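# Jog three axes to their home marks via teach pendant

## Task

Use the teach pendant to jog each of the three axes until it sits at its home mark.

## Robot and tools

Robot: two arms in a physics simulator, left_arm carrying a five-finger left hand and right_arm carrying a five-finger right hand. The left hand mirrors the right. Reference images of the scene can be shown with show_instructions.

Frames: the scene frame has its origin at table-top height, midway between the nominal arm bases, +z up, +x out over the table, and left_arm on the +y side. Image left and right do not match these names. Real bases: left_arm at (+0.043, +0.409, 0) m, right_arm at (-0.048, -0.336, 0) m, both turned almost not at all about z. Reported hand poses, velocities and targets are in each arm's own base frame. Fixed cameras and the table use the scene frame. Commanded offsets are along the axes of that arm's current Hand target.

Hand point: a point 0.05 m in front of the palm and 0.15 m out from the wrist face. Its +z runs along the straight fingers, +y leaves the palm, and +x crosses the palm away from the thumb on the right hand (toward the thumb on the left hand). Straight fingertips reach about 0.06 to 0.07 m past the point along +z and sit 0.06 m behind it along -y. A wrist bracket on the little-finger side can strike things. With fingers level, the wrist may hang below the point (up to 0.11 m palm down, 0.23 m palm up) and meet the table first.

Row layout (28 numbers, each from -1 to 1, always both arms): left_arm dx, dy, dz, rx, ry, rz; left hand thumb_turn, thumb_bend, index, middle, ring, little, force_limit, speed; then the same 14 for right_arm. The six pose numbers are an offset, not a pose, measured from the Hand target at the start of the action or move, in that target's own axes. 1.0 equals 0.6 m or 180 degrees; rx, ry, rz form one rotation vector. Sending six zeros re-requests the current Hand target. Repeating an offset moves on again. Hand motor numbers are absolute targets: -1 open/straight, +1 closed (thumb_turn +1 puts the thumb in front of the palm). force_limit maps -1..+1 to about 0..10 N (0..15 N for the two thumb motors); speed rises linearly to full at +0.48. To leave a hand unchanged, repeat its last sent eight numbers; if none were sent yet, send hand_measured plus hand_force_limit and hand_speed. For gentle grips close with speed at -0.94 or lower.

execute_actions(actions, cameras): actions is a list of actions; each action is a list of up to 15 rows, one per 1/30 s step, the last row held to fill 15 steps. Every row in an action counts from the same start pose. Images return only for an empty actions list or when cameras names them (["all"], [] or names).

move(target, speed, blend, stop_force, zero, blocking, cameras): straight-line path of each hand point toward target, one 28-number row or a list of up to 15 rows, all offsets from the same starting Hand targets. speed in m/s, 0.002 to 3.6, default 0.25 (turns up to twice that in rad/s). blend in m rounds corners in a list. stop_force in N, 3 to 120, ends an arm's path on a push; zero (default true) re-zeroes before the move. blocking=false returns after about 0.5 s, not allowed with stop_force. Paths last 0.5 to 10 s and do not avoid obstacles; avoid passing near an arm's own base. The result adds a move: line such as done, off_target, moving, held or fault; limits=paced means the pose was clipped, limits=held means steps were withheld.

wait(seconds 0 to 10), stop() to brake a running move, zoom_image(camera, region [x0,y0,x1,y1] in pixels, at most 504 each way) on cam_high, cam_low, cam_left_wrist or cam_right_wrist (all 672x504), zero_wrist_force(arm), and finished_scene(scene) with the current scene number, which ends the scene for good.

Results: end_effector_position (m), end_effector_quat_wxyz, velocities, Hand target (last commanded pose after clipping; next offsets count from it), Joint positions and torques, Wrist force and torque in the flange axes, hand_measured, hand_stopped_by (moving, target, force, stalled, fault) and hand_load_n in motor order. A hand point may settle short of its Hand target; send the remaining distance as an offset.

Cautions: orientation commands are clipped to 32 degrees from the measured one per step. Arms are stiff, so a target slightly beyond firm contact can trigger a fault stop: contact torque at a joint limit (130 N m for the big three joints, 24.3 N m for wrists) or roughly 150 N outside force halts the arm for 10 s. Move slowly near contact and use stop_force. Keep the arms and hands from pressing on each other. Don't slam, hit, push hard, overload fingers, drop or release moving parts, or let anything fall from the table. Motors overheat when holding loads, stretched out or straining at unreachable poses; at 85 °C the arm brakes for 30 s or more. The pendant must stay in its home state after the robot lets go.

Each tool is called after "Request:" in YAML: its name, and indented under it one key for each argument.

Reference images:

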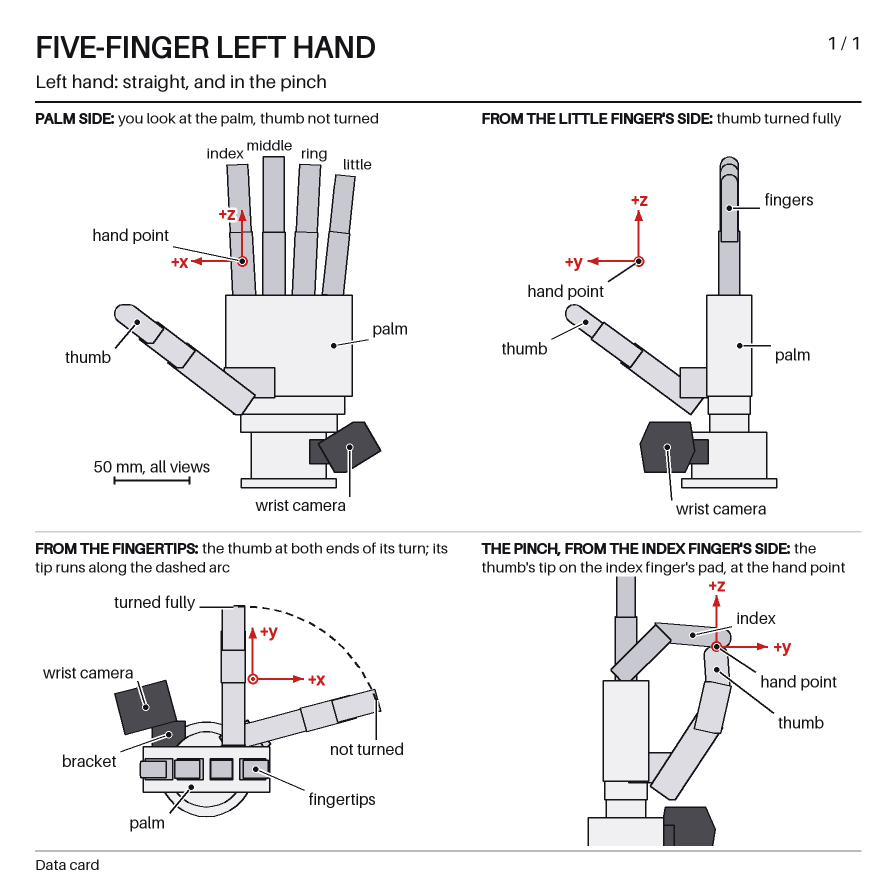

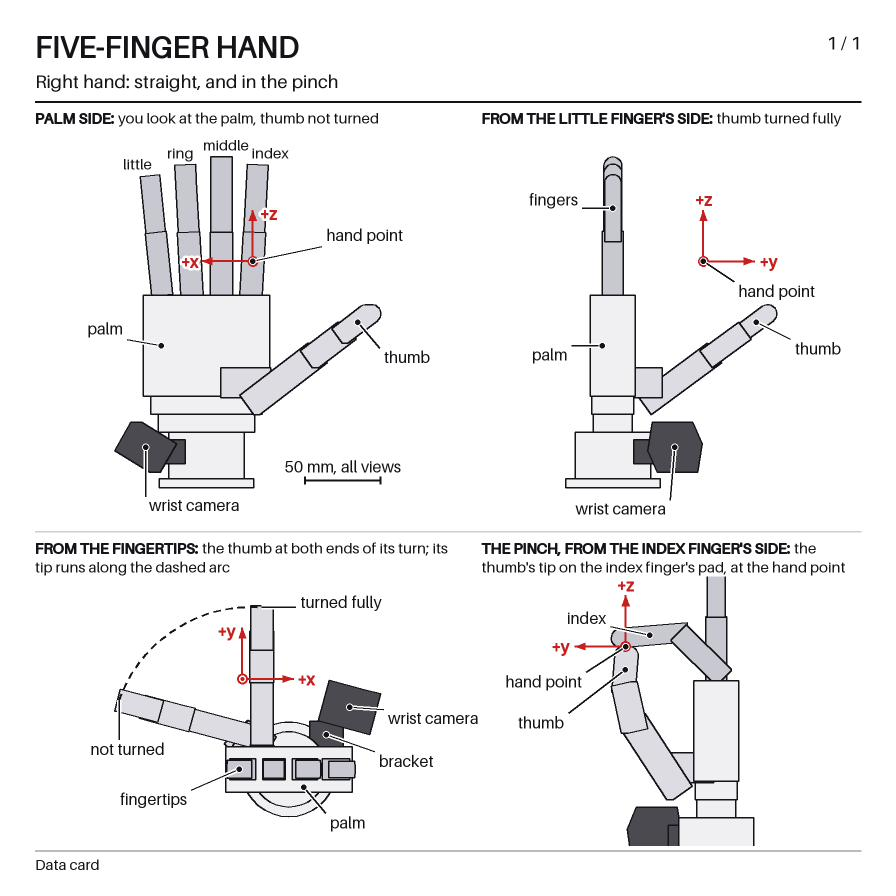

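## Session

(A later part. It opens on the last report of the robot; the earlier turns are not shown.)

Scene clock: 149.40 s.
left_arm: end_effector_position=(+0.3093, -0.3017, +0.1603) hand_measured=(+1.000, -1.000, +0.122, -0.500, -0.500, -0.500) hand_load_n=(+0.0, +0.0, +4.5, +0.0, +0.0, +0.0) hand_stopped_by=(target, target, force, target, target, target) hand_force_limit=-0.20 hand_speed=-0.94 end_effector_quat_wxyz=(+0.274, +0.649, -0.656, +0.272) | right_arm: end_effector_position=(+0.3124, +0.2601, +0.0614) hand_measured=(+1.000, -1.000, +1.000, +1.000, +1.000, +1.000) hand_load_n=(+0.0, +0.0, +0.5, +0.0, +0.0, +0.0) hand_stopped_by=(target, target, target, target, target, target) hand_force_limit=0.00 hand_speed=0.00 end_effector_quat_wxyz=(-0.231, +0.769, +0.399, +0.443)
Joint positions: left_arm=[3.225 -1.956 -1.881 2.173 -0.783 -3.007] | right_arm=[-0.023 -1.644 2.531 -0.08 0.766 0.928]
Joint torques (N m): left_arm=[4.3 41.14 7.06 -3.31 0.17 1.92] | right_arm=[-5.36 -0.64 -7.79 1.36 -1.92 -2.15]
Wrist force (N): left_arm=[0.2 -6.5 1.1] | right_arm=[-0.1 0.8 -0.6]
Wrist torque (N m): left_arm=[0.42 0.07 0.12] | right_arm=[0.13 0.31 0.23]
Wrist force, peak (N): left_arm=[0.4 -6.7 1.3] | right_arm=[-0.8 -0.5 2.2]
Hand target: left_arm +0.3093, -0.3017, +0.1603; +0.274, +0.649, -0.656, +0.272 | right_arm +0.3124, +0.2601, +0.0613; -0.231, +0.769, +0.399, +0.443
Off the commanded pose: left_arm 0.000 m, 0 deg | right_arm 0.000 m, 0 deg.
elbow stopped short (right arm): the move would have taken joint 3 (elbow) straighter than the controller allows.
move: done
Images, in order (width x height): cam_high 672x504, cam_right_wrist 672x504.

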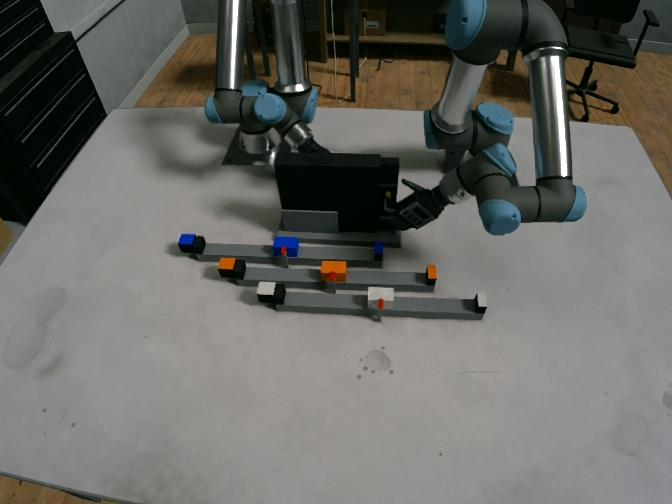

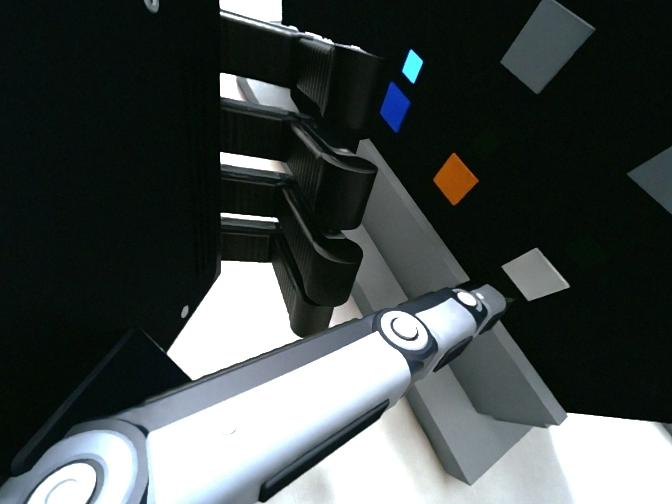

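Request:
move:
  target: [0,0,0,0,0,0,1,-1,0.35,-0.5,-0.5,-0.5,-0.2,-0.94,0.01052,0.03003,0.01822,0,0,0,1,-1,1,1,1,1,0,0]
  speed: 0.015
  stop_force: 3

Request:
move:
  target: [0,0,0,0,0,0,1,-1,0.35,-0.5,-0.5,-0.5,-0.2,-0.94,-0.0067,-0.0191,-0.0116,0,0,0,1,-1,1,1,1,1,0,0]
  speed: 0.1
  cameras: ["cam_right_wrist"]

Request:
move:
  target: [0,0,0,0,0,0,1,-1,0.35,-0.5,-0.5,-0.5,-0.2,-0.94,0.06652,-0.00583,-0.0288,0,0,0,1,-1,1,1,1,1,0,0]
  speed: 0.12

Scene clock: 152.07 s.
left_arm: end_effector_position=(+0.3093, -0.3017, +0.1603) hand_measured=(+1.000, -1.000, +0.122, -0.500, -0.500, -0.500) hand_load_n=(+0.0, +0.0, +4.0, +0.0, +0.0, -0.5) hand_stopped_by=(target, target, force, target, target, target) hand_force_limit=-0.20 hand_speed=-0.94 end_effector_quat_wxyz=(+0.274, +0.649, -0.656, +0.272) | right_arm: end_effector_position=(+0.3290, +0.2601, +0.0613) hand_measured=(+1.000, -1.000, +1.000, +1.000, +1.000, +1.000) hand_load_n=(+0.5, +0.0, +0.0, +0.0, +0.0, +0.0) hand_stopped_by=(target, target, target, target, target, target) hand_force_limit=0.00 hand_speed=0.00 end_effector_quat_wxyz=(-0.231, +0.769, +0.399, +0.443)
Joint positions: left_arm=[3.225 -1.956 -1.881 2.173 -0.783 -3.007] | right_arm=[-0.021 -1.602 2.492 -0.085 0.768 0.93]
Joint torques (N m): left_arm=[4.47 41.67 6.9 -3.37 0.31 1.78] | right_arm=[-6.8 -20.64 -5.14 1.8 -1.2 -2.02]
Wrist force (N): left_arm=[0.4 -6.5 1.0] | right_arm=[-0.5 -1.6 -1.8]
Wrist torque (N m): left_arm=[0.41 0.05 0.13] | right_arm=[-0.04 0.32 0.21]
Wrist force, peak (N): left_arm=[0.4 -6.7 1.0] | right_arm=[-1.4 -8.3 -6.5]
Hand target: left_arm +0.3093, -0.3017, +0.1603; +0.274, +0.649, -0.656, +0.272 | right_arm +0.3290, +0.2601, +0.0613; -0.231, +0.769, +0.399, +0.443 (not the last commanded pose)
Off the commanded pose: left_arm 0.000 m, 0 deg | right_arm 0.005 m, 0 deg.
move: contact (right_arm)

Scene clock: 152.77 s.
left_arm: end_effector_position=(+0.3093, -0.3017, +0.1603) hand_measured=(+1.000, -1.000, +0.122, -0.500, -0.500, -0.500) hand_load_n=(+0.0, +0.0, +4.5, +0.0, +0.0, +0.0) hand_stopped_by=(target, target, force, target, target, target) hand_force_limit=-0.20 hand_speed=-0.94 end_effector_quat_wxyz=(+0.274, +0.649, -0.656, +0.272) | right_arm: end_effector_position=(+0.3148, +0.2601, +0.0613) hand_measured=(+1.000, -1.000, +1.000, +1.000, +1.000, +1.000) hand_load_n=(+0.5, +0.0, +0.0, +0.0, +0.0, +0.0) hand_stopped_by=(target, target, target, target, target, target) hand_force_limit=0.00 hand_speed=0.00 end_effector_quat_wxyz=(-0.231, +0.769, +0.399, +0.443) end_effector_velocity=(+0.002, +0.000, +0.000) end_effector_angular_velocity=(+0.001, +0.001, +0.000)
Joint positions: left_arm=[3.225 -1.956 -1.881 2.173 -0.783 -3.007] | right_arm=[-0.023 -1.638 2.525 -0.081 0.766 0.928]
Joint velocities: left_arm=[within noise] | right_arm=[-0.001 0.004 -0.005 0.001 -0.001 0]
Joint torques (N m): left_arm=[4.25 41.62 6.76 -3.31 0.09 1.89] | right_arm=[-3.14 -0.45 -19.64 1.46 -3 -1.79]
Wrist force (N): left_arm=[0.3 -6.3 1.2] | right_arm=[-0.1 1.0 -0.8]
Wrist torque (N m): left_arm=[0.43 0.07 0.12] | right_arm=[0.17 0.31 0.37]
Wrist force, peak (N): left_arm=[0.4 -6.6 1.3] | right_arm=[-0.6 -1.9 -2.1]
Hand target: left_arm +0.3093, -0.3017, +0.1603; +0.274, +0.649, -0.656, +0.272 | right_arm +0.3150, +0.2601, +0.0613; -0.231, +0.769, +0.399, +0.443
Off the commanded pose: left_arm 0.000 m, 0 deg | right_arm 0.000 m, 0 deg.
move: done
Images, in order (width x height): cam_right_wrist 672x504.

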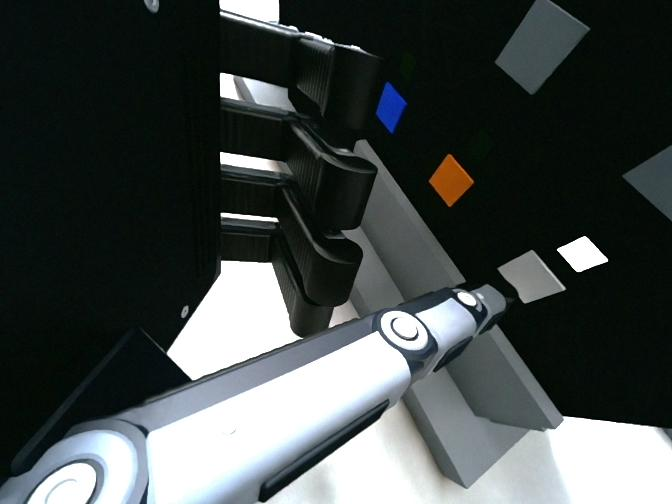

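Scene clock: 153.67 s.
left_arm: end_effector_position=(+0.3093, -0.3017, +0.1603) hand_measured=(+1.000, -1.000, +0.122, -0.500, -0.500, -0.500) hand_load_n=(+0.0, +0.0, +4.0, +0.0, +0.0, +0.0) hand_stopped_by=(target, target, force, target, target, target) hand_force_limit=-0.20 hand_speed=-0.94 end_effector_quat_wxyz=(+0.274, +0.649, -0.656, +0.272) | right_arm: end_effector_position=(+0.3151, +0.2662, +0.1045) hand_measured=(+1.000, -1.000, +1.000, +1.000, +1.000, +1.000) hand_load_n=(+0.0, +0.0, +0.0, +0.0, +0.0, +0.0) hand_stopped_by=(target, target, target, target, target, target) hand_force_limit=0.00 hand_speed=0.00 end_effector_quat_wxyz=(-0.231, +0.769, +0.399, +0.443)
Joint positions: left_arm=[3.225 -1.956 -1.881 2.173 -0.783 -3.007] | right_arm=[0.017 -1.753 2.454 0.077 0.795 0.969]
Joint torques (N m): left_arm=[4.11 41.93 7.35 -3.31 0.09 1.98] | right_arm=[-0.93 -6.82 -8.9 2.38 -2.98 -1.29]
Wrist force (N): left_arm=[0.4 -6.4 1.2] | right_arm=[-0.2 0.7 -0.6]
Wrist torque (N m): left_arm=[0.41 0.06 0.13] | right_arm=[0.12 0.31 0.34]
Wrist force, peak (N): left_arm=[0.3 -6.6 1.2] | right_arm=[-0.5 1.3 -0.2]
Hand target: left_arm +0.3093, -0.3017, +0.1603; +0.274, +0.649, -0.656, +0.272 | right_arm +0.3151, +0.2662, +0.1045; -0.231, +0.769, +0.399, +0.443
Off the commanded pose: left_arm 0.000 m, 0 deg | right_arm 0.000 m, 0 deg.
move: done

Request:
move:
  target: [0,0,0,0,0,0,1,-1,0.35,-0.5,-0.5,-0.5,-0.2,-0.94,0.00492,0.01406,0.00853,0,0,0,1,-1,1,1,1,1,0,0]
  speed: 0.04

Request:
execute_actions:
  actions:
    - [[0,0,0,0,0,0,1,-1,0.35,-0.5,-0.5,-0.5,-0.2,-0.94,0.000478,0.001365,0.000828,0,0,0,1,-1,1,1,1,1,0,0],[0,0,0,0,0,0,1,-1,0.35,-0.5,-0.5,-0.5,-0.2,-0.94,0.000956,0.00273,0.001656,0,0,0,1,-1,1,1,1,1,0,0],[0,0,0,0,0,0,1,-1,0.35,-0.5,-0.5,-0.5,-0.2,-0.94,0.001434,0.004095,0.002484,0,0,0,1,-1,1,1,1,1,0,0],[0,0,0,0,0,0,1,-1,0.35,-0.5,-0.5,-0.5,-0.2,-0.94,0.002008,0.005733,0.003478,0,0,0,1,-1,1,1,1,1,0,0],[0,0,0,0,0,0,1,-1,0.35,-0.5,-0.5,-0.5,-0.2,-0.94,0.002008,0.005733,0.003478,0,0,0,1,-1,1,1,1,1,0,0],[0,0,0,0,0,0,1,-1,0.35,-0.5,-0.5,-0.5,-0.2,-0.94,0.002008,0.005733,0.003478,0,0,0,1,-1,1,1,1,1,0,0],[0,0,0,0,0,0,1,-1,0.35,-0.5,-0.5,-0.5,-0.2,-0.94,0.002008,0.005733,0.003478,0,0,0,1,-1,1,1,1,1,0,0],[0,0,0,0,0,0,1,-1,0.35,-0.5,-0.5,-0.5,-0.2,-0.94,0.002008,0.005733,0.003478,0,0,0,1,-1,1,1,1,1,0,0],[0,0,0,0,0,0,1,-1,0.35,-0.5,-0.5,-0.5,-0.2,-0.94,0.002008,0.005733,0.003478,0,0,0,1,-1,1,1,1,1,0,0],[0,0,0,0,0,0,1,-1,0.35,-0.5,-0.5,-0.5,-0.2,-0.94,0.002008,0.005733,0.003478,0,0,0,1,-1,1,1,1,1,0,0],[0,0,0,0,0,0,1,-1,0.35,-0.5,-0.5,-0.5,-0.2,-0.94,0.002008,0.005733,0.003478,0,0,0,1,-1,1,1,1,1,0,0],[0,0,0,0,0,0,1,-1,0.35,-0.5,-0.5,-0.5,-0.2,-0.94,0.002008,0.005733,0.003478,0,0,0,1,-1,1,1,1,1,0,0],[0,0,0,0,0,0,1,-1,0.35,-0.5,-0.5,-0.5,-0.2,-0.94,0.000956,0.00273,0.001656,0,0,0,1,-1,1,1,1,1,0,0],[0,0,0,0,0,0,1,-1,0.35,-0.5,-0.5,-0.5,-0.2,-0.94,-0.000478,-0.001365,-0.000828,0,0,0,1,-1,1,1,1,1,0,0],[0,0,0,0,0,0,1,-1,0.35,-0.5,-0.5,-0.5,-0.2,-0.94,-0.001912,-0.00546,-0.003312,0,0,0,1,-1,1,1,1,1,0,0]]
  cameras: ["cam_high", "cam_right_wrist"]

Request:
zoom_image:
  camera: "cam_high"
  region: [320, 255, 395, 325]

Scene clock: 157.83 s.
left_arm: end_effector_position=(+0.3093, -0.3017, +0.1603) hand_measured=(+1.000, -1.000, +0.122, -0.500, -0.500, -0.500) hand_load_n=(+0.0, +0.0, +4.5, +0.0, +0.0, +0.0) hand_stopped_by=(target, target, force, target, target, target) hand_force_limit=-0.20 hand_speed=-0.94 end_effector_quat_wxyz=(+0.274, +0.649, -0.656, +0.272) | right_arm: end_effector_position=(+0.3255, +0.2662, +0.1046) hand_measured=(+1.000, -1.000, +1.000, +1.000, +1.000, +1.000) hand_load_n=(+0.5, +0.0, +0.0, +0.0, +0.0, +0.5) hand_stopped_by=(target, target, target, target, target, target) hand_force_limit=0.00 hand_speed=0.00 end_effector_quat_wxyz=(-0.231, +0.769, +0.399, +0.443)
Joint positions: left_arm=[3.225 -1.956 -1.881 2.173 -0.783 -3.007] | right_arm=[0.016 -1.724 2.432 0.071 0.794 0.968]
Joint torques (N m): left_arm=[4.49 41.47 7.4 -3.27 0.06 1.86] | right_arm=[0.85 -19.4 -6.39 1.22 -2.62 -1.1]
Wrist force (N): left_arm=[0.4 -6.4 1.0] | right_arm=[0.0 1.0 -0.4]
Wrist torque (N m): left_arm=[0.42 0.04 0.13] | right_arm=[0.15 0.29 0.34]
Wrist force, peak (N): left_arm=[0.3 -6.7 1.1] | right_arm=[-0.2 1.0 -0.9]
Hand target: left_arm +0.3093, -0.3017, +0.1603; +0.274, +0.649, -0.656, +0.272 | right_arm +0.3254, +0.2662, +0.1045; -0.231, +0.769, +0.399, +0.443
Off the commanded pose: left_arm 0.000 m, 0 deg | right_arm 0.000 m, 0 deg.
move: done

Scene clock: 158.73 s.
left_arm: end_effector_position=(+0.3093, -0.3017, +0.1603) hand_measured=(+1.000, -1.000, +0.122, -0.500, -0.500, -0.500) hand_load_n=(+0.0, +0.0, +4.5, +0.5, +0.0, +0.0) hand_stopped_by=(target, target, force, target, target, target) hand_force_limit=-0.20 hand_speed=-0.94 end_effector_quat_wxyz=(+0.274, +0.649, -0.656, +0.272) | right_arm: end_effector_position=(+0.3215, +0.2663, +0.1043) hand_measured=(+1.000, -1.000, +1.000, +1.000, +1.000, +1.000) hand_load_n=(+0.5, -0.5, +0.0, +0.0, +0.0, +0.0) hand_stopped_by=(target, target, target, target, target, target) hand_force_limit=0.00 hand_speed=0.00 end_effector_quat_wxyz=(-0.231, +0.769, +0.399, +0.443)
Joint positions: left_arm=[3.225 -1.956 -1.881 2.173 -0.783 -3.007] | right_arm=[0.018 -1.734 2.44 0.072 0.795 0.969]
Joint torques (N m): left_arm=[4.21 41.69 6.64 -3.25 0.08 1.88] | right_arm=[-3.86 -9.27 -18.08 -0.09 -1.6 -0.17]
Wrist force (N): left_arm=[0.3 -6.3 1.0] | right_arm=[0.0 0.6 -0.5]
Wrist torque (N m): left_arm=[0.44 0.05 0.12] | right_arm=[0.09 0.28 0.20]
Wrist force, peak (N): left_arm=[0.1 -6.8 1.0] | right_arm=[-2.4 -15.1 -11.1]
Hand target: left_arm +0.3093, -0.3017, +0.1603; +0.274, +0.649, -0.656, +0.272 | right_arm +0.3214, +0.2662, +0.1045; -0.231, +0.769, +0.399, +0.443
Off the commanded pose: left_arm 0.000 m, 0 deg | right_arm 0.000 m, 0 deg.
Step readings (end_effector_position of left_arm | right_arm):
0: (+0.3093, -0.3017, +0.1603) | (+0.3255, +0.2662, +0.1046)
1: (+0.3093, -0.3017, +0.1603) | (+0.3255, +0.2662, +0.1046)
2: (+0.3093, -0.3017, +0.1603) | (+0.3256, +0.2662, +0.1045)
4: (+0.3093, -0.3017, +0.1603) | (+0.3270, +0.2662, +0.1045)
8: (+0.3093, -0.3017, +0.1603) | (+0.3298, +0.2662, +0.1045)
15: (+0.3093, -0.3017, +0.1603) | (+0.3277, +0.2662, +0.1046)
Images, in order (width x height): cam_high 672x504, cam_right_wrist 672x504.

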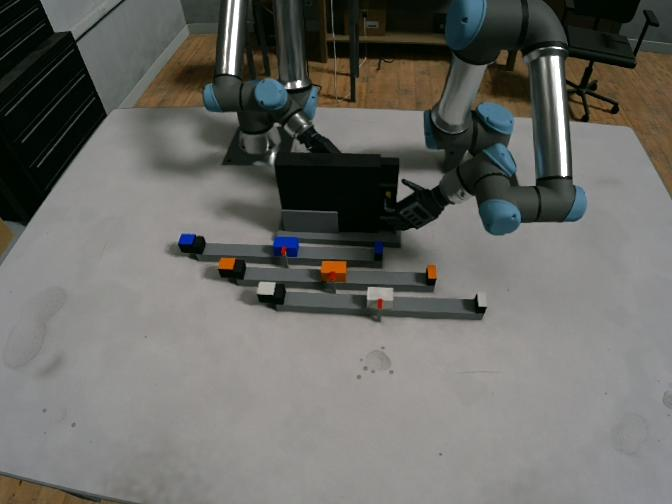

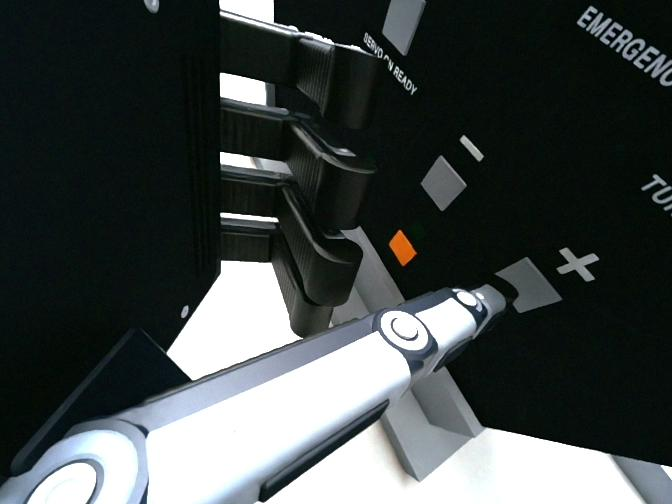

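Scaled by 6.720.

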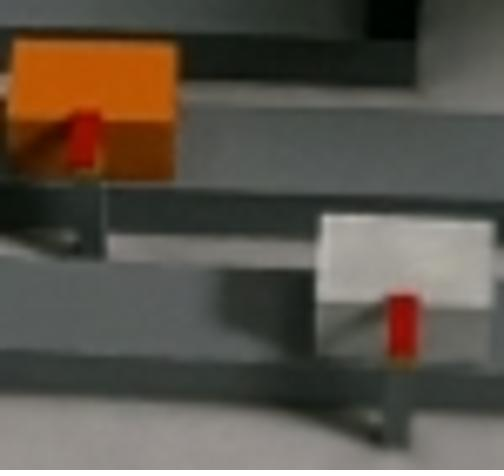

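Request:
move:
  target: [0,0,0,0,0,0,1,-1,0.35,-0.5,-0.5,-0.5,-0.2,-0.94,-0.04028,-0.04858,0.07515,0,0,0,1,-1,1,1,1,1,0,0]
  speed: 0.12

Request:
move:
  target: [0,0,0,0,0,0,1,-1,0.35,-0.5,-0.5,-0.5,-0.2,-0.94,0.00956,0.0273,0.01656,0,0,0,1,-1,1,1,1,1,0,0]
  speed: 0.015
  stop_force: 3

Request:
move:
  target: [0,0,0,0,0,0,1,-1,0.35,-0.5,-0.5,-0.5,-0.2,-0.94,-0.0067,-0.0191,-0.0116,0,0,0,1,-1,1,1,1,1,0,0]
  speed: 0.1
  cameras: ["cam_right_wrist"]

Request:
move:
  target: [0,0,0,0,0,0,1,-1,0.35,-0.5,-0.5,-0.5,-0.2,-0.94,0.06515,-0.0043,-0.03052,0,0,0,1,-1,1,1,1,1,0,0]
  speed: 0.12

Scene clock: 161.17 s.
left_arm: end_effector_position=(+0.3093, -0.3017, +0.1603) hand_measured=(+1.000, -1.000, +0.122, -0.500, -0.500, -0.500) hand_load_n=(+0.0, +0.5, +4.0, +0.0, +0.0, +0.0) hand_stopped_by=(target, target, force, target, target, target) hand_force_limit=-0.20 hand_speed=-0.94 end_effector_quat_wxyz=(+0.274, +0.649, -0.656, +0.272) | right_arm: end_effector_position=(+0.3129, +0.3050, +0.0611) hand_measured=(+1.000, -1.000, +1.000, +1.000, +1.000, +1.000) hand_load_n=(+0.5, -0.5, +0.0, +0.0, +0.0, +0.0) hand_stopped_by=(target, target, target, target, target, target) hand_force_limit=0.00 hand_speed=0.00 end_effector_quat_wxyz=(-0.231, +0.769, +0.399, +0.443)
Joint positions: left_arm=[3.225 -1.956 -1.881 2.173 -0.783 -3.007] | right_arm=[0.246 -1.598 2.449 -0.198 0.968 1.163]
Joint torques (N m): left_arm=[4.64 40.79 7.72 -3.38 0.09 1.81] | right_arm=[7.07 -8.55 -16.59 -0.26 -1.56 -0.04]
Wrist force (N): left_arm=[0.4 -6.5 1.1] | right_arm=[-0.2 1.0 -0.5]
Wrist torque (N m): left_arm=[0.42 0.05 0.13] | right_arm=[0.17 0.31 0.36]
Wrist force, peak (N): left_arm=[0.6 -6.6 1.2] | right_arm=[0.3 1.4 -1.4]
Hand target: left_arm +0.3093, -0.3017, +0.1603; +0.274, +0.649, -0.656, +0.272 | right_arm +0.3129, +0.3050, +0.0611; -0.231, +0.769, +0.399, +0.443
Off the commanded pose: left_arm 0.000 m, 0 deg | right_arm 0.000 m, 0 deg.
move: done

Scene clock: 163.00 s.
left_arm: end_effector_position=(+0.3093, -0.3017, +0.1603) hand_measured=(+1.000, -1.000, +0.122, -0.500, -0.500, -0.500) hand_load_n=(+0.0, +0.0, +4.0, +0.0, +0.0, +0.0) hand_stopped_by=(target, target, force, target, target, target) hand_force_limit=-0.20 hand_speed=-0.94 end_effector_quat_wxyz=(+0.274, +0.649, -0.656, +0.272) | right_arm: end_effector_position=(+0.3278, +0.3050, +0.0610) hand_measured=(+1.000, -1.000, +1.000, +1.000, +1.000, +1.000) hand_load_n=(+0.5, -0.5, +0.0, +0.0, +0.0, +0.0) hand_stopped_by=(target, target, target, target, target, target) hand_force_limit=0.00 hand_speed=0.00 end_effector_quat_wxyz=(-0.231, +0.769, +0.399, +0.443)
Joint positions: left_arm=[3.225 -1.956 -1.881 2.173 -0.783 -3.007] | right_arm=[0.228 -1.566 2.42 -0.193 0.954 1.15]
Joint torques (N m): left_arm=[4.96 41.25 7.6 -3.41 0.07 1.83] | right_arm=[6.84 -23.41 -2.96 -0.94 1.65 1.84]
Wrist force (N): left_arm=[0.3 -6.5 1.1] | right_arm=[-0.5 -1.4 -2.2]
Wrist torque (N m): left_arm=[0.42 0.06 0.13] | right_arm=[0.00 0.36 0.25]
Wrist force, peak (N): left_arm=[0.4 -6.6 1.2] | right_arm=[-1.1 -7.5 -6.3]
Hand target: left_arm +0.3093, -0.3017, +0.1603; +0.274, +0.649, -0.656, +0.272 | right_arm +0.3278, +0.3050, +0.0610; -0.231, +0.769, +0.399, +0.443 (not the last commanded pose)
Off the commanded pose: left_arm 0.000 m, 0 deg | right_arm 0.005 m, 0 deg.
move: contact (right_arm)

Scene clock: 163.70 s.
left_arm: end_effector_position=(+0.3093, -0.3017, +0.1603) hand_measured=(+1.000, -1.000, +0.122, -0.500, -0.500, -0.500) hand_load_n=(+0.0, +0.0, +4.0, +0.0, +0.0, +0.5) hand_stopped_by=(target, target, force, target, target, target) hand_force_limit=-0.20 hand_speed=-0.94 end_effector_quat_wxyz=(+0.274, +0.649, -0.656, +0.272) | right_arm: end_effector_position=(+0.3137, +0.3050, +0.0610) hand_measured=(+1.000, -1.000, +1.000, +1.000, +1.000, +1.000) hand_load_n=(+0.5, +0.0, +0.0, +0.0, +0.0, +0.0) hand_stopped_by=(target, target, target, target, target, target) hand_force_limit=0.00 hand_speed=0.00 end_effector_quat_wxyz=(-0.231, +0.769, +0.399, +0.443)
Joint positions: left_arm=[3.225 -1.956 -1.881 2.173 -0.783 -3.007] | right_arm=[0.245 -1.596 2.448 -0.198 0.968 1.163]
Joint torques (N m): left_arm=[4.82 41.4 7.62 -3.32 -0.09 1.84] | right_arm=[-5.19 -0.8 -20.75 0.36 -1.8 -0.87]
Wrist force (N): left_arm=[0.3 -6.5 0.8] | right_arm=[-0.2 0.8 -0.5]
Wrist torque (N m): left_arm=[0.42 0.05 0.12] | right_arm=[0.15 0.32 0.22]
Wrist force, peak (N): left_arm=[0.4 -6.6 1.3] | right_arm=[-0.6 -1.5 -2.0]
Hand target: left_arm +0.3093, -0.3017, +0.1603; +0.274, +0.649, -0.656, +0.272 | right_arm +0.3138, +0.3050, +0.0611; -0.231, +0.769, +0.399, +0.443
Off the commanded pose: left_arm 0.000 m, 0 deg | right_arm 0.000 m, 0 deg.
move: done
Images, in order (width x height): cam_right_wrist 672x504.

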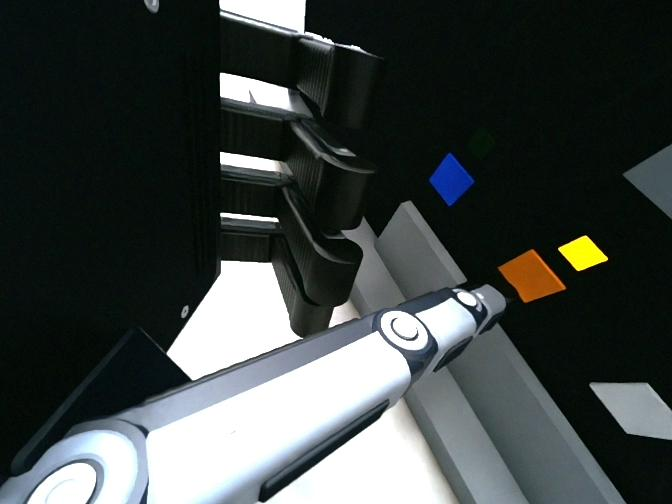

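Scene clock: 164.60 s.
left_arm: end_effector_position=(+0.3093, -0.3017, +0.1603) hand_measured=(+1.000, -1.000, +0.122, -0.500, -0.500, -0.500) hand_load_n=(+0.0, +0.0, +4.0, +0.0, +0.0, +0.0) hand_stopped_by=(target, target, force, target, target, target) hand_force_limit=-0.20 hand_speed=-0.94 end_effector_quat_wxyz=(+0.274, +0.649, -0.656, +0.272) | right_arm: end_effector_position=(+0.3139, +0.3095, +0.1041) hand_measured=(+1.000, -1.000, +1.000, +1.000, +1.000, +1.000) hand_load_n=(+0.0, -0.5, +0.0, +0.0, +0.0, +0.0) hand_stopped_by=(target, target, target, target, target, target) hand_force_limit=0.00 hand_speed=0.00 end_effector_quat_wxyz=(-0.231, +0.769, +0.399, +0.443)
Joint positions: left_arm=[3.225 -1.956 -1.881 2.173 -0.783 -3.007] | right_arm=[0.268 -1.694 2.38 -0.042 0.986 1.179]
Joint torques (N m): left_arm=[4.08 41.17 7.42 -3.32 -0.16 1.68] | right_arm=[-5.04 -9.91 -9.95 1.75 -2.86 -1.9]
Wrist force (N): left_arm=[0.4 -6.4 1.1] | right_arm=[-0.1 1.1 -0.5]
Wrist torque (N m): left_arm=[0.43 0.05 0.13] | right_arm=[0.19 0.29 0.30]
Wrist force, peak (N): left_arm=[0.2 -6.6 1.3] | right_arm=[1.0 0.9 -1.0]
Hand target: left_arm +0.3093, -0.3017, +0.1603; +0.274, +0.649, -0.656, +0.272 | right_arm +0.3139, +0.3095, +0.1041; -0.231, +0.769, +0.399, +0.443
Off the commanded pose: left_arm 0.000 m, 0 deg | right_arm 0.000 m, 0 deg.
move: done

Request:
move:
  target: [0,0,0,0,0,0,1,-1,0.35,-0.5,-0.5,-0.5,-0.2,-0.94,0.00497,0.0142,0.00861,0,0,0,1,-1,1,1,1,1,0,0]
  speed: 0.04

Request:
execute_actions:
  actions:
    - [[0,0,0,0,0,0,1,-1,0.35,-0.5,-0.5,-0.5,-0.2,-0.94,0.000478,0.001365,0.000828,0,0,0,1,-1,1,1,1,1,0,0],[0,0,0,0,0,0,1,-1,0.35,-0.5,-0.5,-0.5,-0.2,-0.94,0.000956,0.00273,0.001656,0,0,0,1,-1,1,1,1,1,0,0],[0,0,0,0,0,0,1,-1,0.35,-0.5,-0.5,-0.5,-0.2,-0.94,0.001434,0.004095,0.002484,0,0,0,1,-1,1,1,1,1,0,0],[0,0,0,0,0,0,1,-1,0.35,-0.5,-0.5,-0.5,-0.2,-0.94,0.001912,0.00546,0.003312,0,0,0,1,-1,1,1,1,1,0,0],[0,0,0,0,0,0,1,-1,0.35,-0.5,-0.5,-0.5,-0.2,-0.94,0.001912,0.00546,0.003312,0,0,0,1,-1,1,1,1,1,0,0],[0,0,0,0,0,0,1,-1,0.35,-0.5,-0.5,-0.5,-0.2,-0.94,0.001912,0.00546,0.003312,0,0,0,1,-1,1,1,1,1,0,0],[0,0,0,0,0,0,1,-1,0.35,-0.5,-0.5,-0.5,-0.2,-0.94,0.001912,0.00546,0.003312,0,0,0,1,-1,1,1,1,1,0,0],[0,0,0,0,0,0,1,-1,0.35,-0.5,-0.5,-0.5,-0.2,-0.94,0.001912,0.00546,0.003312,0,0,0,1,-1,1,1,1,1,0,0],[0,0,0,0,0,0,1,-1,0.35,-0.5,-0.5,-0.5,-0.2,-0.94,0.000956,0.00273,0.001656,0,0,0,1,-1,1,1,1,1,0,0],[0,0,0,0,0,0,1,-1,0.35,-0.5,-0.5,-0.5,-0.2,-0.94,-0.000478,-0.001365,-0.000828,0,0,0,1,-1,1,1,1,1,0,0],[0,0,0,0,0,0,1,-1,0.35,-0.5,-0.5,-0.5,-0.2,-0.94,-0.001912,-0.00546,-0.003312,0,0,0,1,-1,1,1,1,1,0,0],[0,0,0,0,0,0,1,-1,0.35,-0.5,-0.5,-0.5,-0.2,-0.94,-0.003346,-0.009555,-0.005796,0,0,0,1,-1,1,1,1,1,0,0]]
  cameras: ["cam_high", "cam_right_wrist"]

Request:
zoom_image:
  camera: "cam_high"
  region: [320, 255, 395, 325]

Scene clock: 166.43 s.
left_arm: end_effector_position=(+0.3093, -0.3017, +0.1603) hand_measured=(+1.000, -1.000, +0.122, -0.500, -0.500, -0.500) hand_load_n=(+0.0, +0.0, +4.0, +0.0, +0.0, +0.0) hand_stopped_by=(target, target, force, target, target, target) hand_force_limit=-0.20 hand_speed=-0.94 end_effector_quat_wxyz=(+0.274, +0.649, -0.656, +0.272) | right_arm: end_effector_position=(+0.3244, +0.3095, +0.1041) hand_measured=(+1.000, -1.000, +1.000, +1.000, +1.000, +1.000) hand_load_n=(+0.0, +0.0, +0.0, +0.0, +0.0, +0.0) hand_stopped_by=(target, target, target, target, target, target) hand_force_limit=0.00 hand_speed=0.00 end_effector_quat_wxyz=(-0.231, +0.769, +0.399, +0.443)
Joint positions: left_arm=[3.225 -1.956 -1.881 2.173 -0.783 -3.007] | right_arm=[0.254 -1.67 2.361 -0.041 0.974 1.169]
Joint torques (N m): left_arm=[5.11 41.83 7.76 -3.14 0.02 1.72] | right_arm=[6.1 -21.17 -6.87 1.76 -0.11 0.55]
Wrist force (N): left_arm=[0.3 -6.7 1.2] | right_arm=[0.0 1.1 -0.5]
Wrist torque (N m): left_arm=[0.38 0.06 0.14] | right_arm=[0.18 0.27 0.38]
Wrist force, peak (N): left_arm=[0.3 -6.7 1.2] | right_arm=[0.0 1.4 -0.6]
Hand target: left_arm +0.3093, -0.3017, +0.1603; +0.274, +0.649, -0.656, +0.272 | right_arm +0.3243, +0.3095, +0.1041; -0.231, +0.769, +0.399, +0.443
Off the commanded pose: left_arm 0.000 m, 0 deg | right_arm 0.000 m, 0 deg.
move: done

Scene clock: 167.23 s.
left_arm: end_effector_position=(+0.3093, -0.3017, +0.1603) hand_measured=(+1.000, -1.000, +0.122, -0.500, -0.500, -0.500) hand_load_n=(+0.0, +0.0, +4.5, +0.0, +0.0, +0.0) hand_stopped_by=(target, target, force, target, target, target) hand_force_limit=-0.20 hand_speed=-0.94 end_effector_quat_wxyz=(+0.274, +0.649, -0.656, +0.272) | right_arm: end_effector_position=(+0.3173, +0.3095, +0.1041) hand_measured=(+1.000, -1.000, +1.000, +1.000, +1.000, +1.000) hand_load_n=(+0.5, +0.0, +0.0, +0.0, +0.0, +0.0) hand_stopped_by=(target, target, target, target, target, target) hand_force_limit=0.00 hand_speed=0.00 end_effector_quat_wxyz=(-0.231, +0.769, +0.399, +0.443)
Joint positions: left_arm=[3.225 -1.956 -1.881 2.173 -0.783 -3.007] | right_arm=[0.263 -1.686 2.374 -0.041 0.982 1.176]
Joint torques (N m): left_arm=[4.51 41.01 7.19 -3.31 -0.01 1.78] | right_arm=[0.78 -10.54 -17.78 1.81 -2.9 -1.66]
Wrist force (N): left_arm=[0.5 -6.5 1.2] | right_arm=[-0.2 1.1 -0.4]
Wrist torque (N m): left_arm=[0.39 0.03 0.14] | right_arm=[0.18 0.30 0.36]
Wrist force, peak (N): left_arm=[0.4 -6.8 1.1] | right_arm=[-2.0 -10.7 -8.7]
Hand target: left_arm +0.3093, -0.3017, +0.1603; +0.274, +0.649, -0.656, +0.272 | right_arm +0.3173, +0.3095, +0.1041; -0.231, +0.769, +0.399, +0.443
Off the commanded pose: left_arm 0.000 m, 0 deg | right_arm 0.000 m, 0 deg.
Step readings (end_effector_position of left_arm | right_arm):
0: (+0.3093, -0.3017, +0.1603) | (+0.3244, +0.3095, +0.1041)
1: (+0.3093, -0.3017, +0.1603) | (+0.3244, +0.3095, +0.1041)
2: (+0.3093, -0.3017, +0.1603) | (+0.3245, +0.3095, +0.1040)
4: (+0.3093, -0.3017, +0.1603) | (+0.3259, +0.3095, +0.1040)
8: (+0.3093, -0.3017, +0.1603) | (+0.3285, +0.3095, +0.1040)
15: (+0.3093, -0.3017, +0.1603) | (+0.3169, +0.3095, +0.1039)
Images, in order (width x height): cam_high 672x504, cam_right_wrist 672x504.

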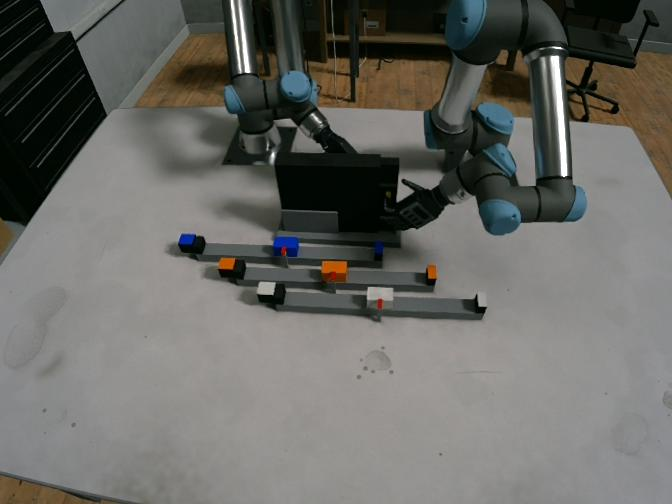

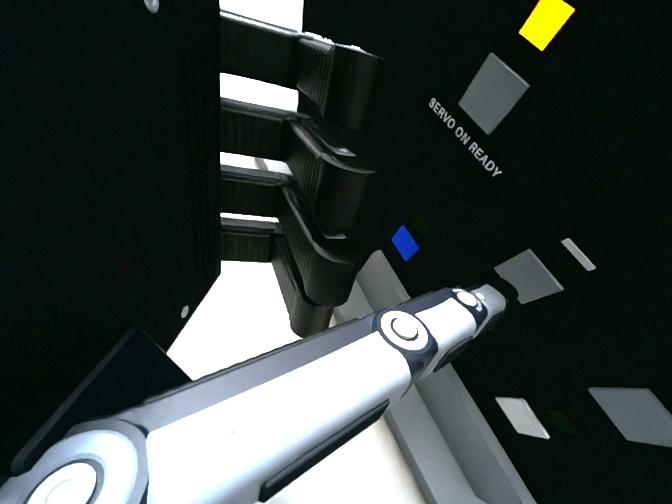

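Scaled by 6.720.

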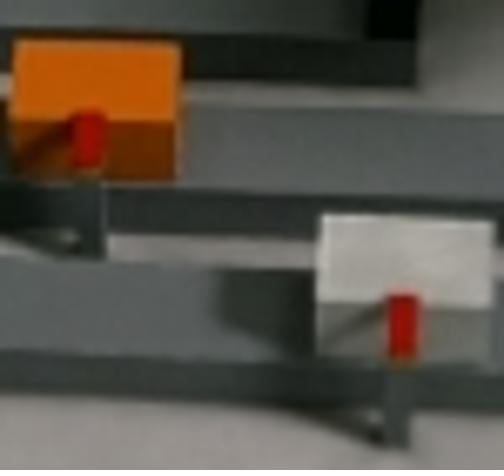

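Request:
wait:
  seconds: 0
  cameras: ["cam_low", "cam_left_wrist"]

Scene clock: 171.67 s.
left_arm: end_effector_position=(+0.3093, -0.3017, +0.1603) hand_measured=(+1.000, -1.000, +0.122, -0.500, -0.500, -0.500) hand_load_n=(+0.0, +0.0, +4.5, +0.0, +0.0, +0.0) hand_stopped_by=(target, target, force, target, target, target) hand_force_limit=-0.20 hand_speed=-0.94 end_effector_quat_wxyz=(+0.274, +0.649, -0.656, +0.272) | right_arm: end_effector_position=(+0.3173, +0.3095, +0.1041) hand_measured=(+1.000, -1.000, +1.000, +1.000, +1.000, +1.000) hand_load_n=(+0.5, +0.0, +0.0, +0.0, +0.0, +0.0) hand_stopped_by=(target, target, target, target, target, target) hand_force_limit=0.00 hand_speed=0.00 end_effector_quat_wxyz=(-0.231, +0.769, +0.399, +0.443)
Joint positions: left_arm=[3.225 -1.956 -1.881 2.173 -0.783 -3.007] | right_arm=[0.263 -1.686 2.374 -0.041 0.982 1.176]
Joint torques (N m): left_arm=[3.7 41.61 7.38 -3.4 -0.08 1.88] | right_arm=[6.28 -21.1 -8.47 1.49 -2.91 -1.89]
Wrist force (N): left_arm=[0.4 -6.4 1.0] | right_arm=[-0.3 0.8 -0.4]
Wrist torque (N m): left_arm=[0.42 0.04 0.13] | right_arm=[0.14 0.32 0.34]
Wrist force, peak (N): left_arm=[0.3 -6.7 1.1] | right_arm=[-0.5 1.3 -0.7]
Hand target: left_arm +0.3093, -0.3017, +0.1603; +0.274, +0.649, -0.656, +0.272 | right_arm +0.3173, +0.3095, +0.1041; -0.231, +0.769, +0.399, +0.443
Off the commanded pose: left_arm 0.000 m, 0 deg | right_arm 0.000 m, 0 deg.
Images, in order (width x height): cam_low 672x504, cam_left_wrist 672x504.

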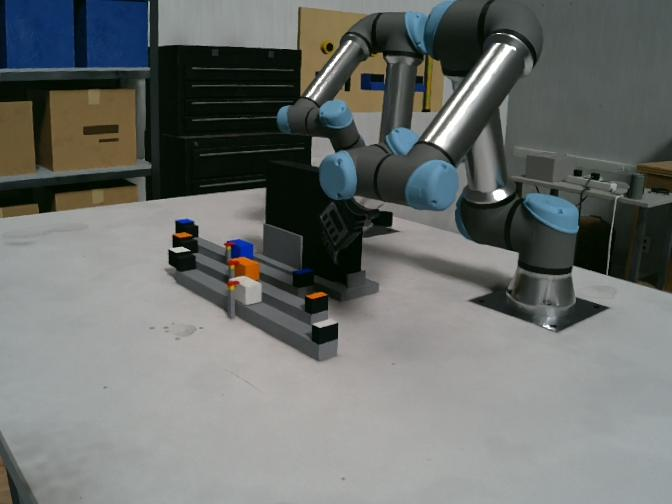

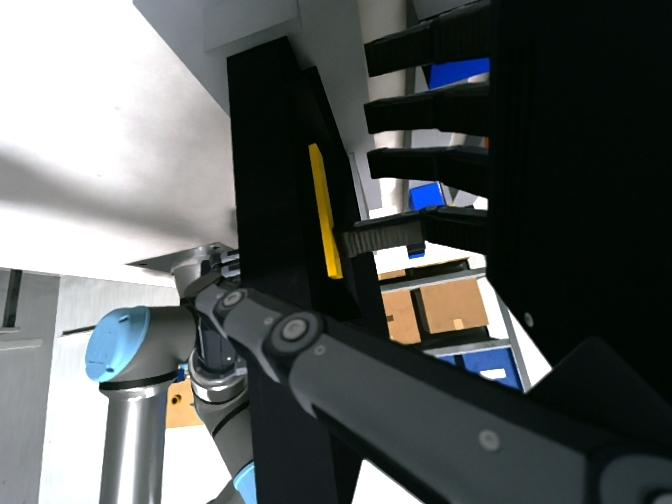

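Request:
zoom_image:
  camera: "cam_low"
  region: [205, 230, 285, 325]

Request:
zoom_image:
  camera: "cam_low"
  region: [215, 235, 255, 275]

Request:
zoom_image:
  camera: "cam_low"
  region: [215, 265, 265, 325]

Scaled by 5.305.

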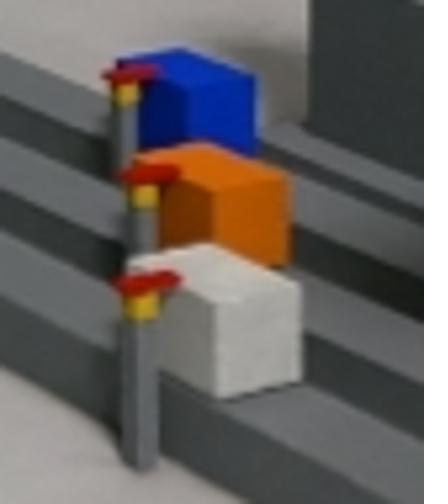

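Scaled by 12.600.

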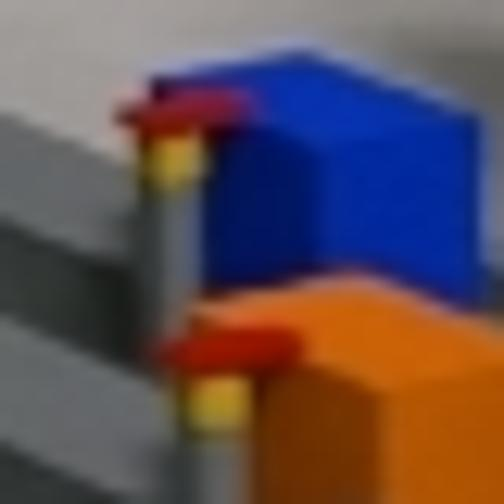

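Scaled by 8.400.

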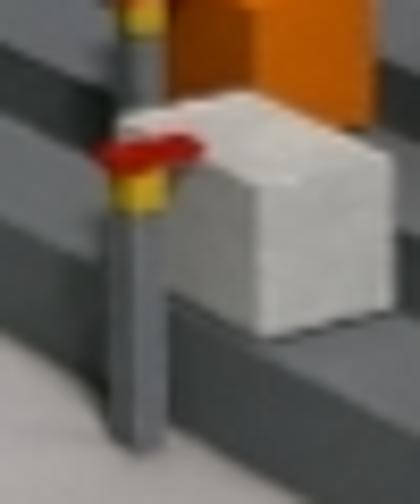

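Request:
wait:
  seconds: 0
  cameras: ["cam_high", "cam_low"]

Request:
zoom_image:
  camera: "cam_high"
  region: [268, 235, 300, 275]

Request:
zoom_image:
  camera: "cam_high"
  region: [317, 259, 349, 299]

Request:
zoom_image:
  camera: "cam_high"
  region: [364, 285, 396, 325]

Request:
zoom_image:
  camera: "cam_low"
  region: [218, 234, 246, 262]

Request:
zoom_image:
  camera: "cam_low"
  region: [222, 254, 250, 282]

Request:
zoom_image:
  camera: "cam_low"
  region: [219, 274, 247, 302]

Scene clock: 174.93 s.
left_arm: end_effector_position=(+0.3093, -0.3017, +0.1603) hand_measured=(+1.000, -1.000, +0.122, -0.500, -0.500, -0.500) hand_load_n=(+0.0, +0.0, +4.0, +0.0, +0.0, +0.0) hand_stopped_by=(target, target, force, target, target, target) hand_force_limit=-0.20 hand_speed=-0.94 end_effector_quat_wxyz=(+0.274, +0.649, -0.656, +0.272) | right_arm: end_effector_position=(+0.3173, +0.3095, +0.1041) hand_measured=(+1.000, -1.000, +1.000, +1.000, +1.000, +1.000) hand_load_n=(+0.0, +0.0, +0.0, +0.0, +0.0, +0.0) hand_stopped_by=(target, target, target, target, target, target) hand_force_limit=0.00 hand_speed=0.00 end_effector_quat_wxyz=(-0.231, +0.769, +0.399, +0.443)
Joint positions: left_arm=[3.225 -1.956 -1.881 2.173 -0.783 -3.007] | right_arm=[0.263 -1.686 2.374 -0.041 0.982 1.176]
Joint torques (N m): left_arm=[4.41 41.13 7.56 -3.16 -0.07 1.55] | right_arm=[6.31 -21 -8.11 1.68 -2.88 -2.01]
Wrist force (N): left_arm=[0.2 -6.5 1.1] | right_arm=[-0.1 1.0 -0.6]
Wrist torque (N m): left_arm=[0.41 0.08 0.12] | right_arm=[0.17 0.30 0.35]
Wrist force, peak (N): left_arm=[0.4 -6.8 1.0] | right_arm=[-0.3 1.2 -0.6]
Hand target: left_arm +0.3093, -0.3017, +0.1603; +0.274, +0.649, -0.656, +0.272 | right_arm +0.3173, +0.3095, +0.1041; -0.231, +0.769, +0.399, +0.443
Off the commanded pose: left_arm 0.000 m, 0 deg | right_arm 0.000 m, 0 deg.
Images, in order (width x height): cam_high 672x504, cam_low 672x504.

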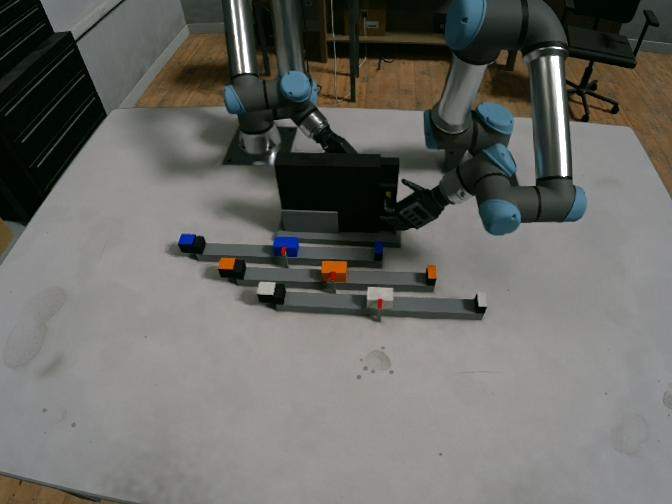

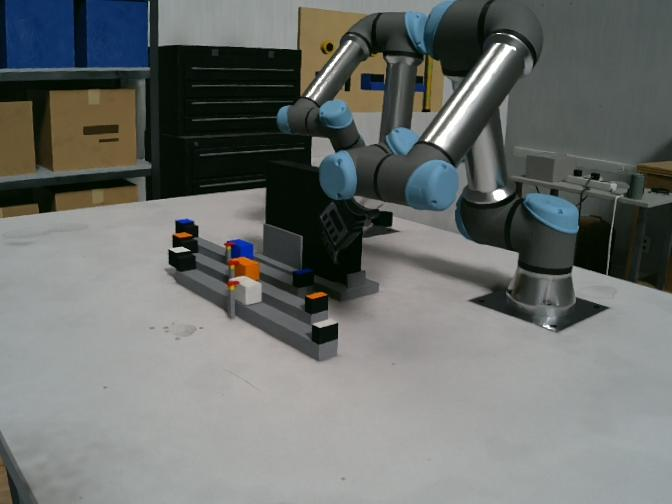

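Scaled by 12.600.

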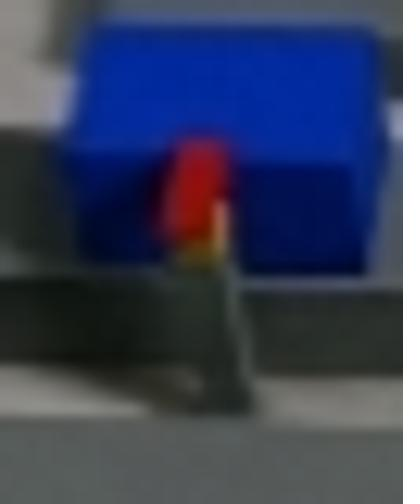

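Scaled by 12.600.

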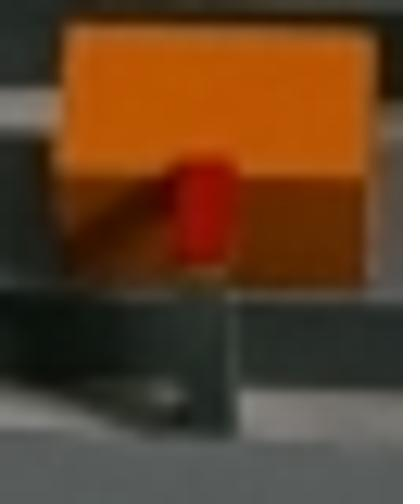

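Scaled by 12.600.

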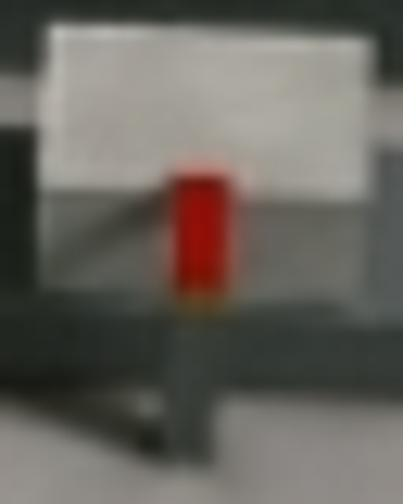

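Scaled by 18.000.

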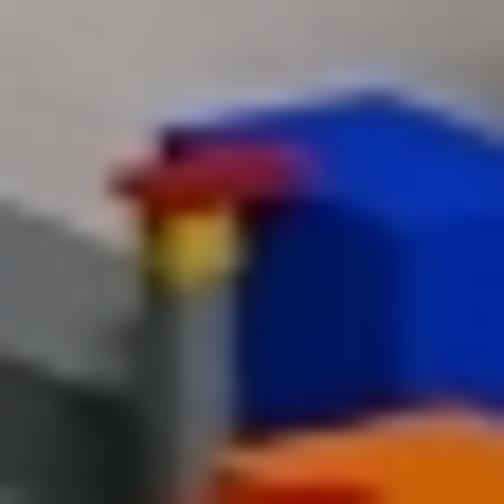

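Scaled by 18.000.

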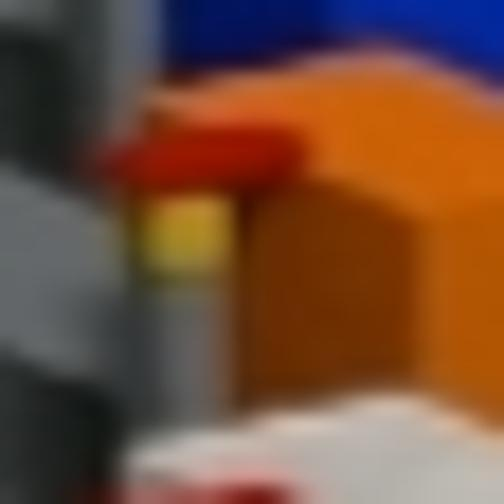

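Scaled by 18.000.

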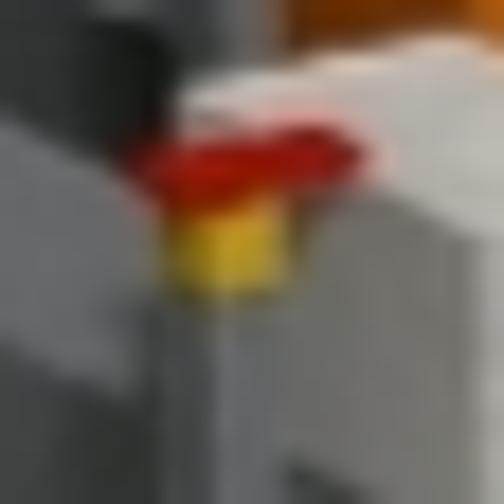

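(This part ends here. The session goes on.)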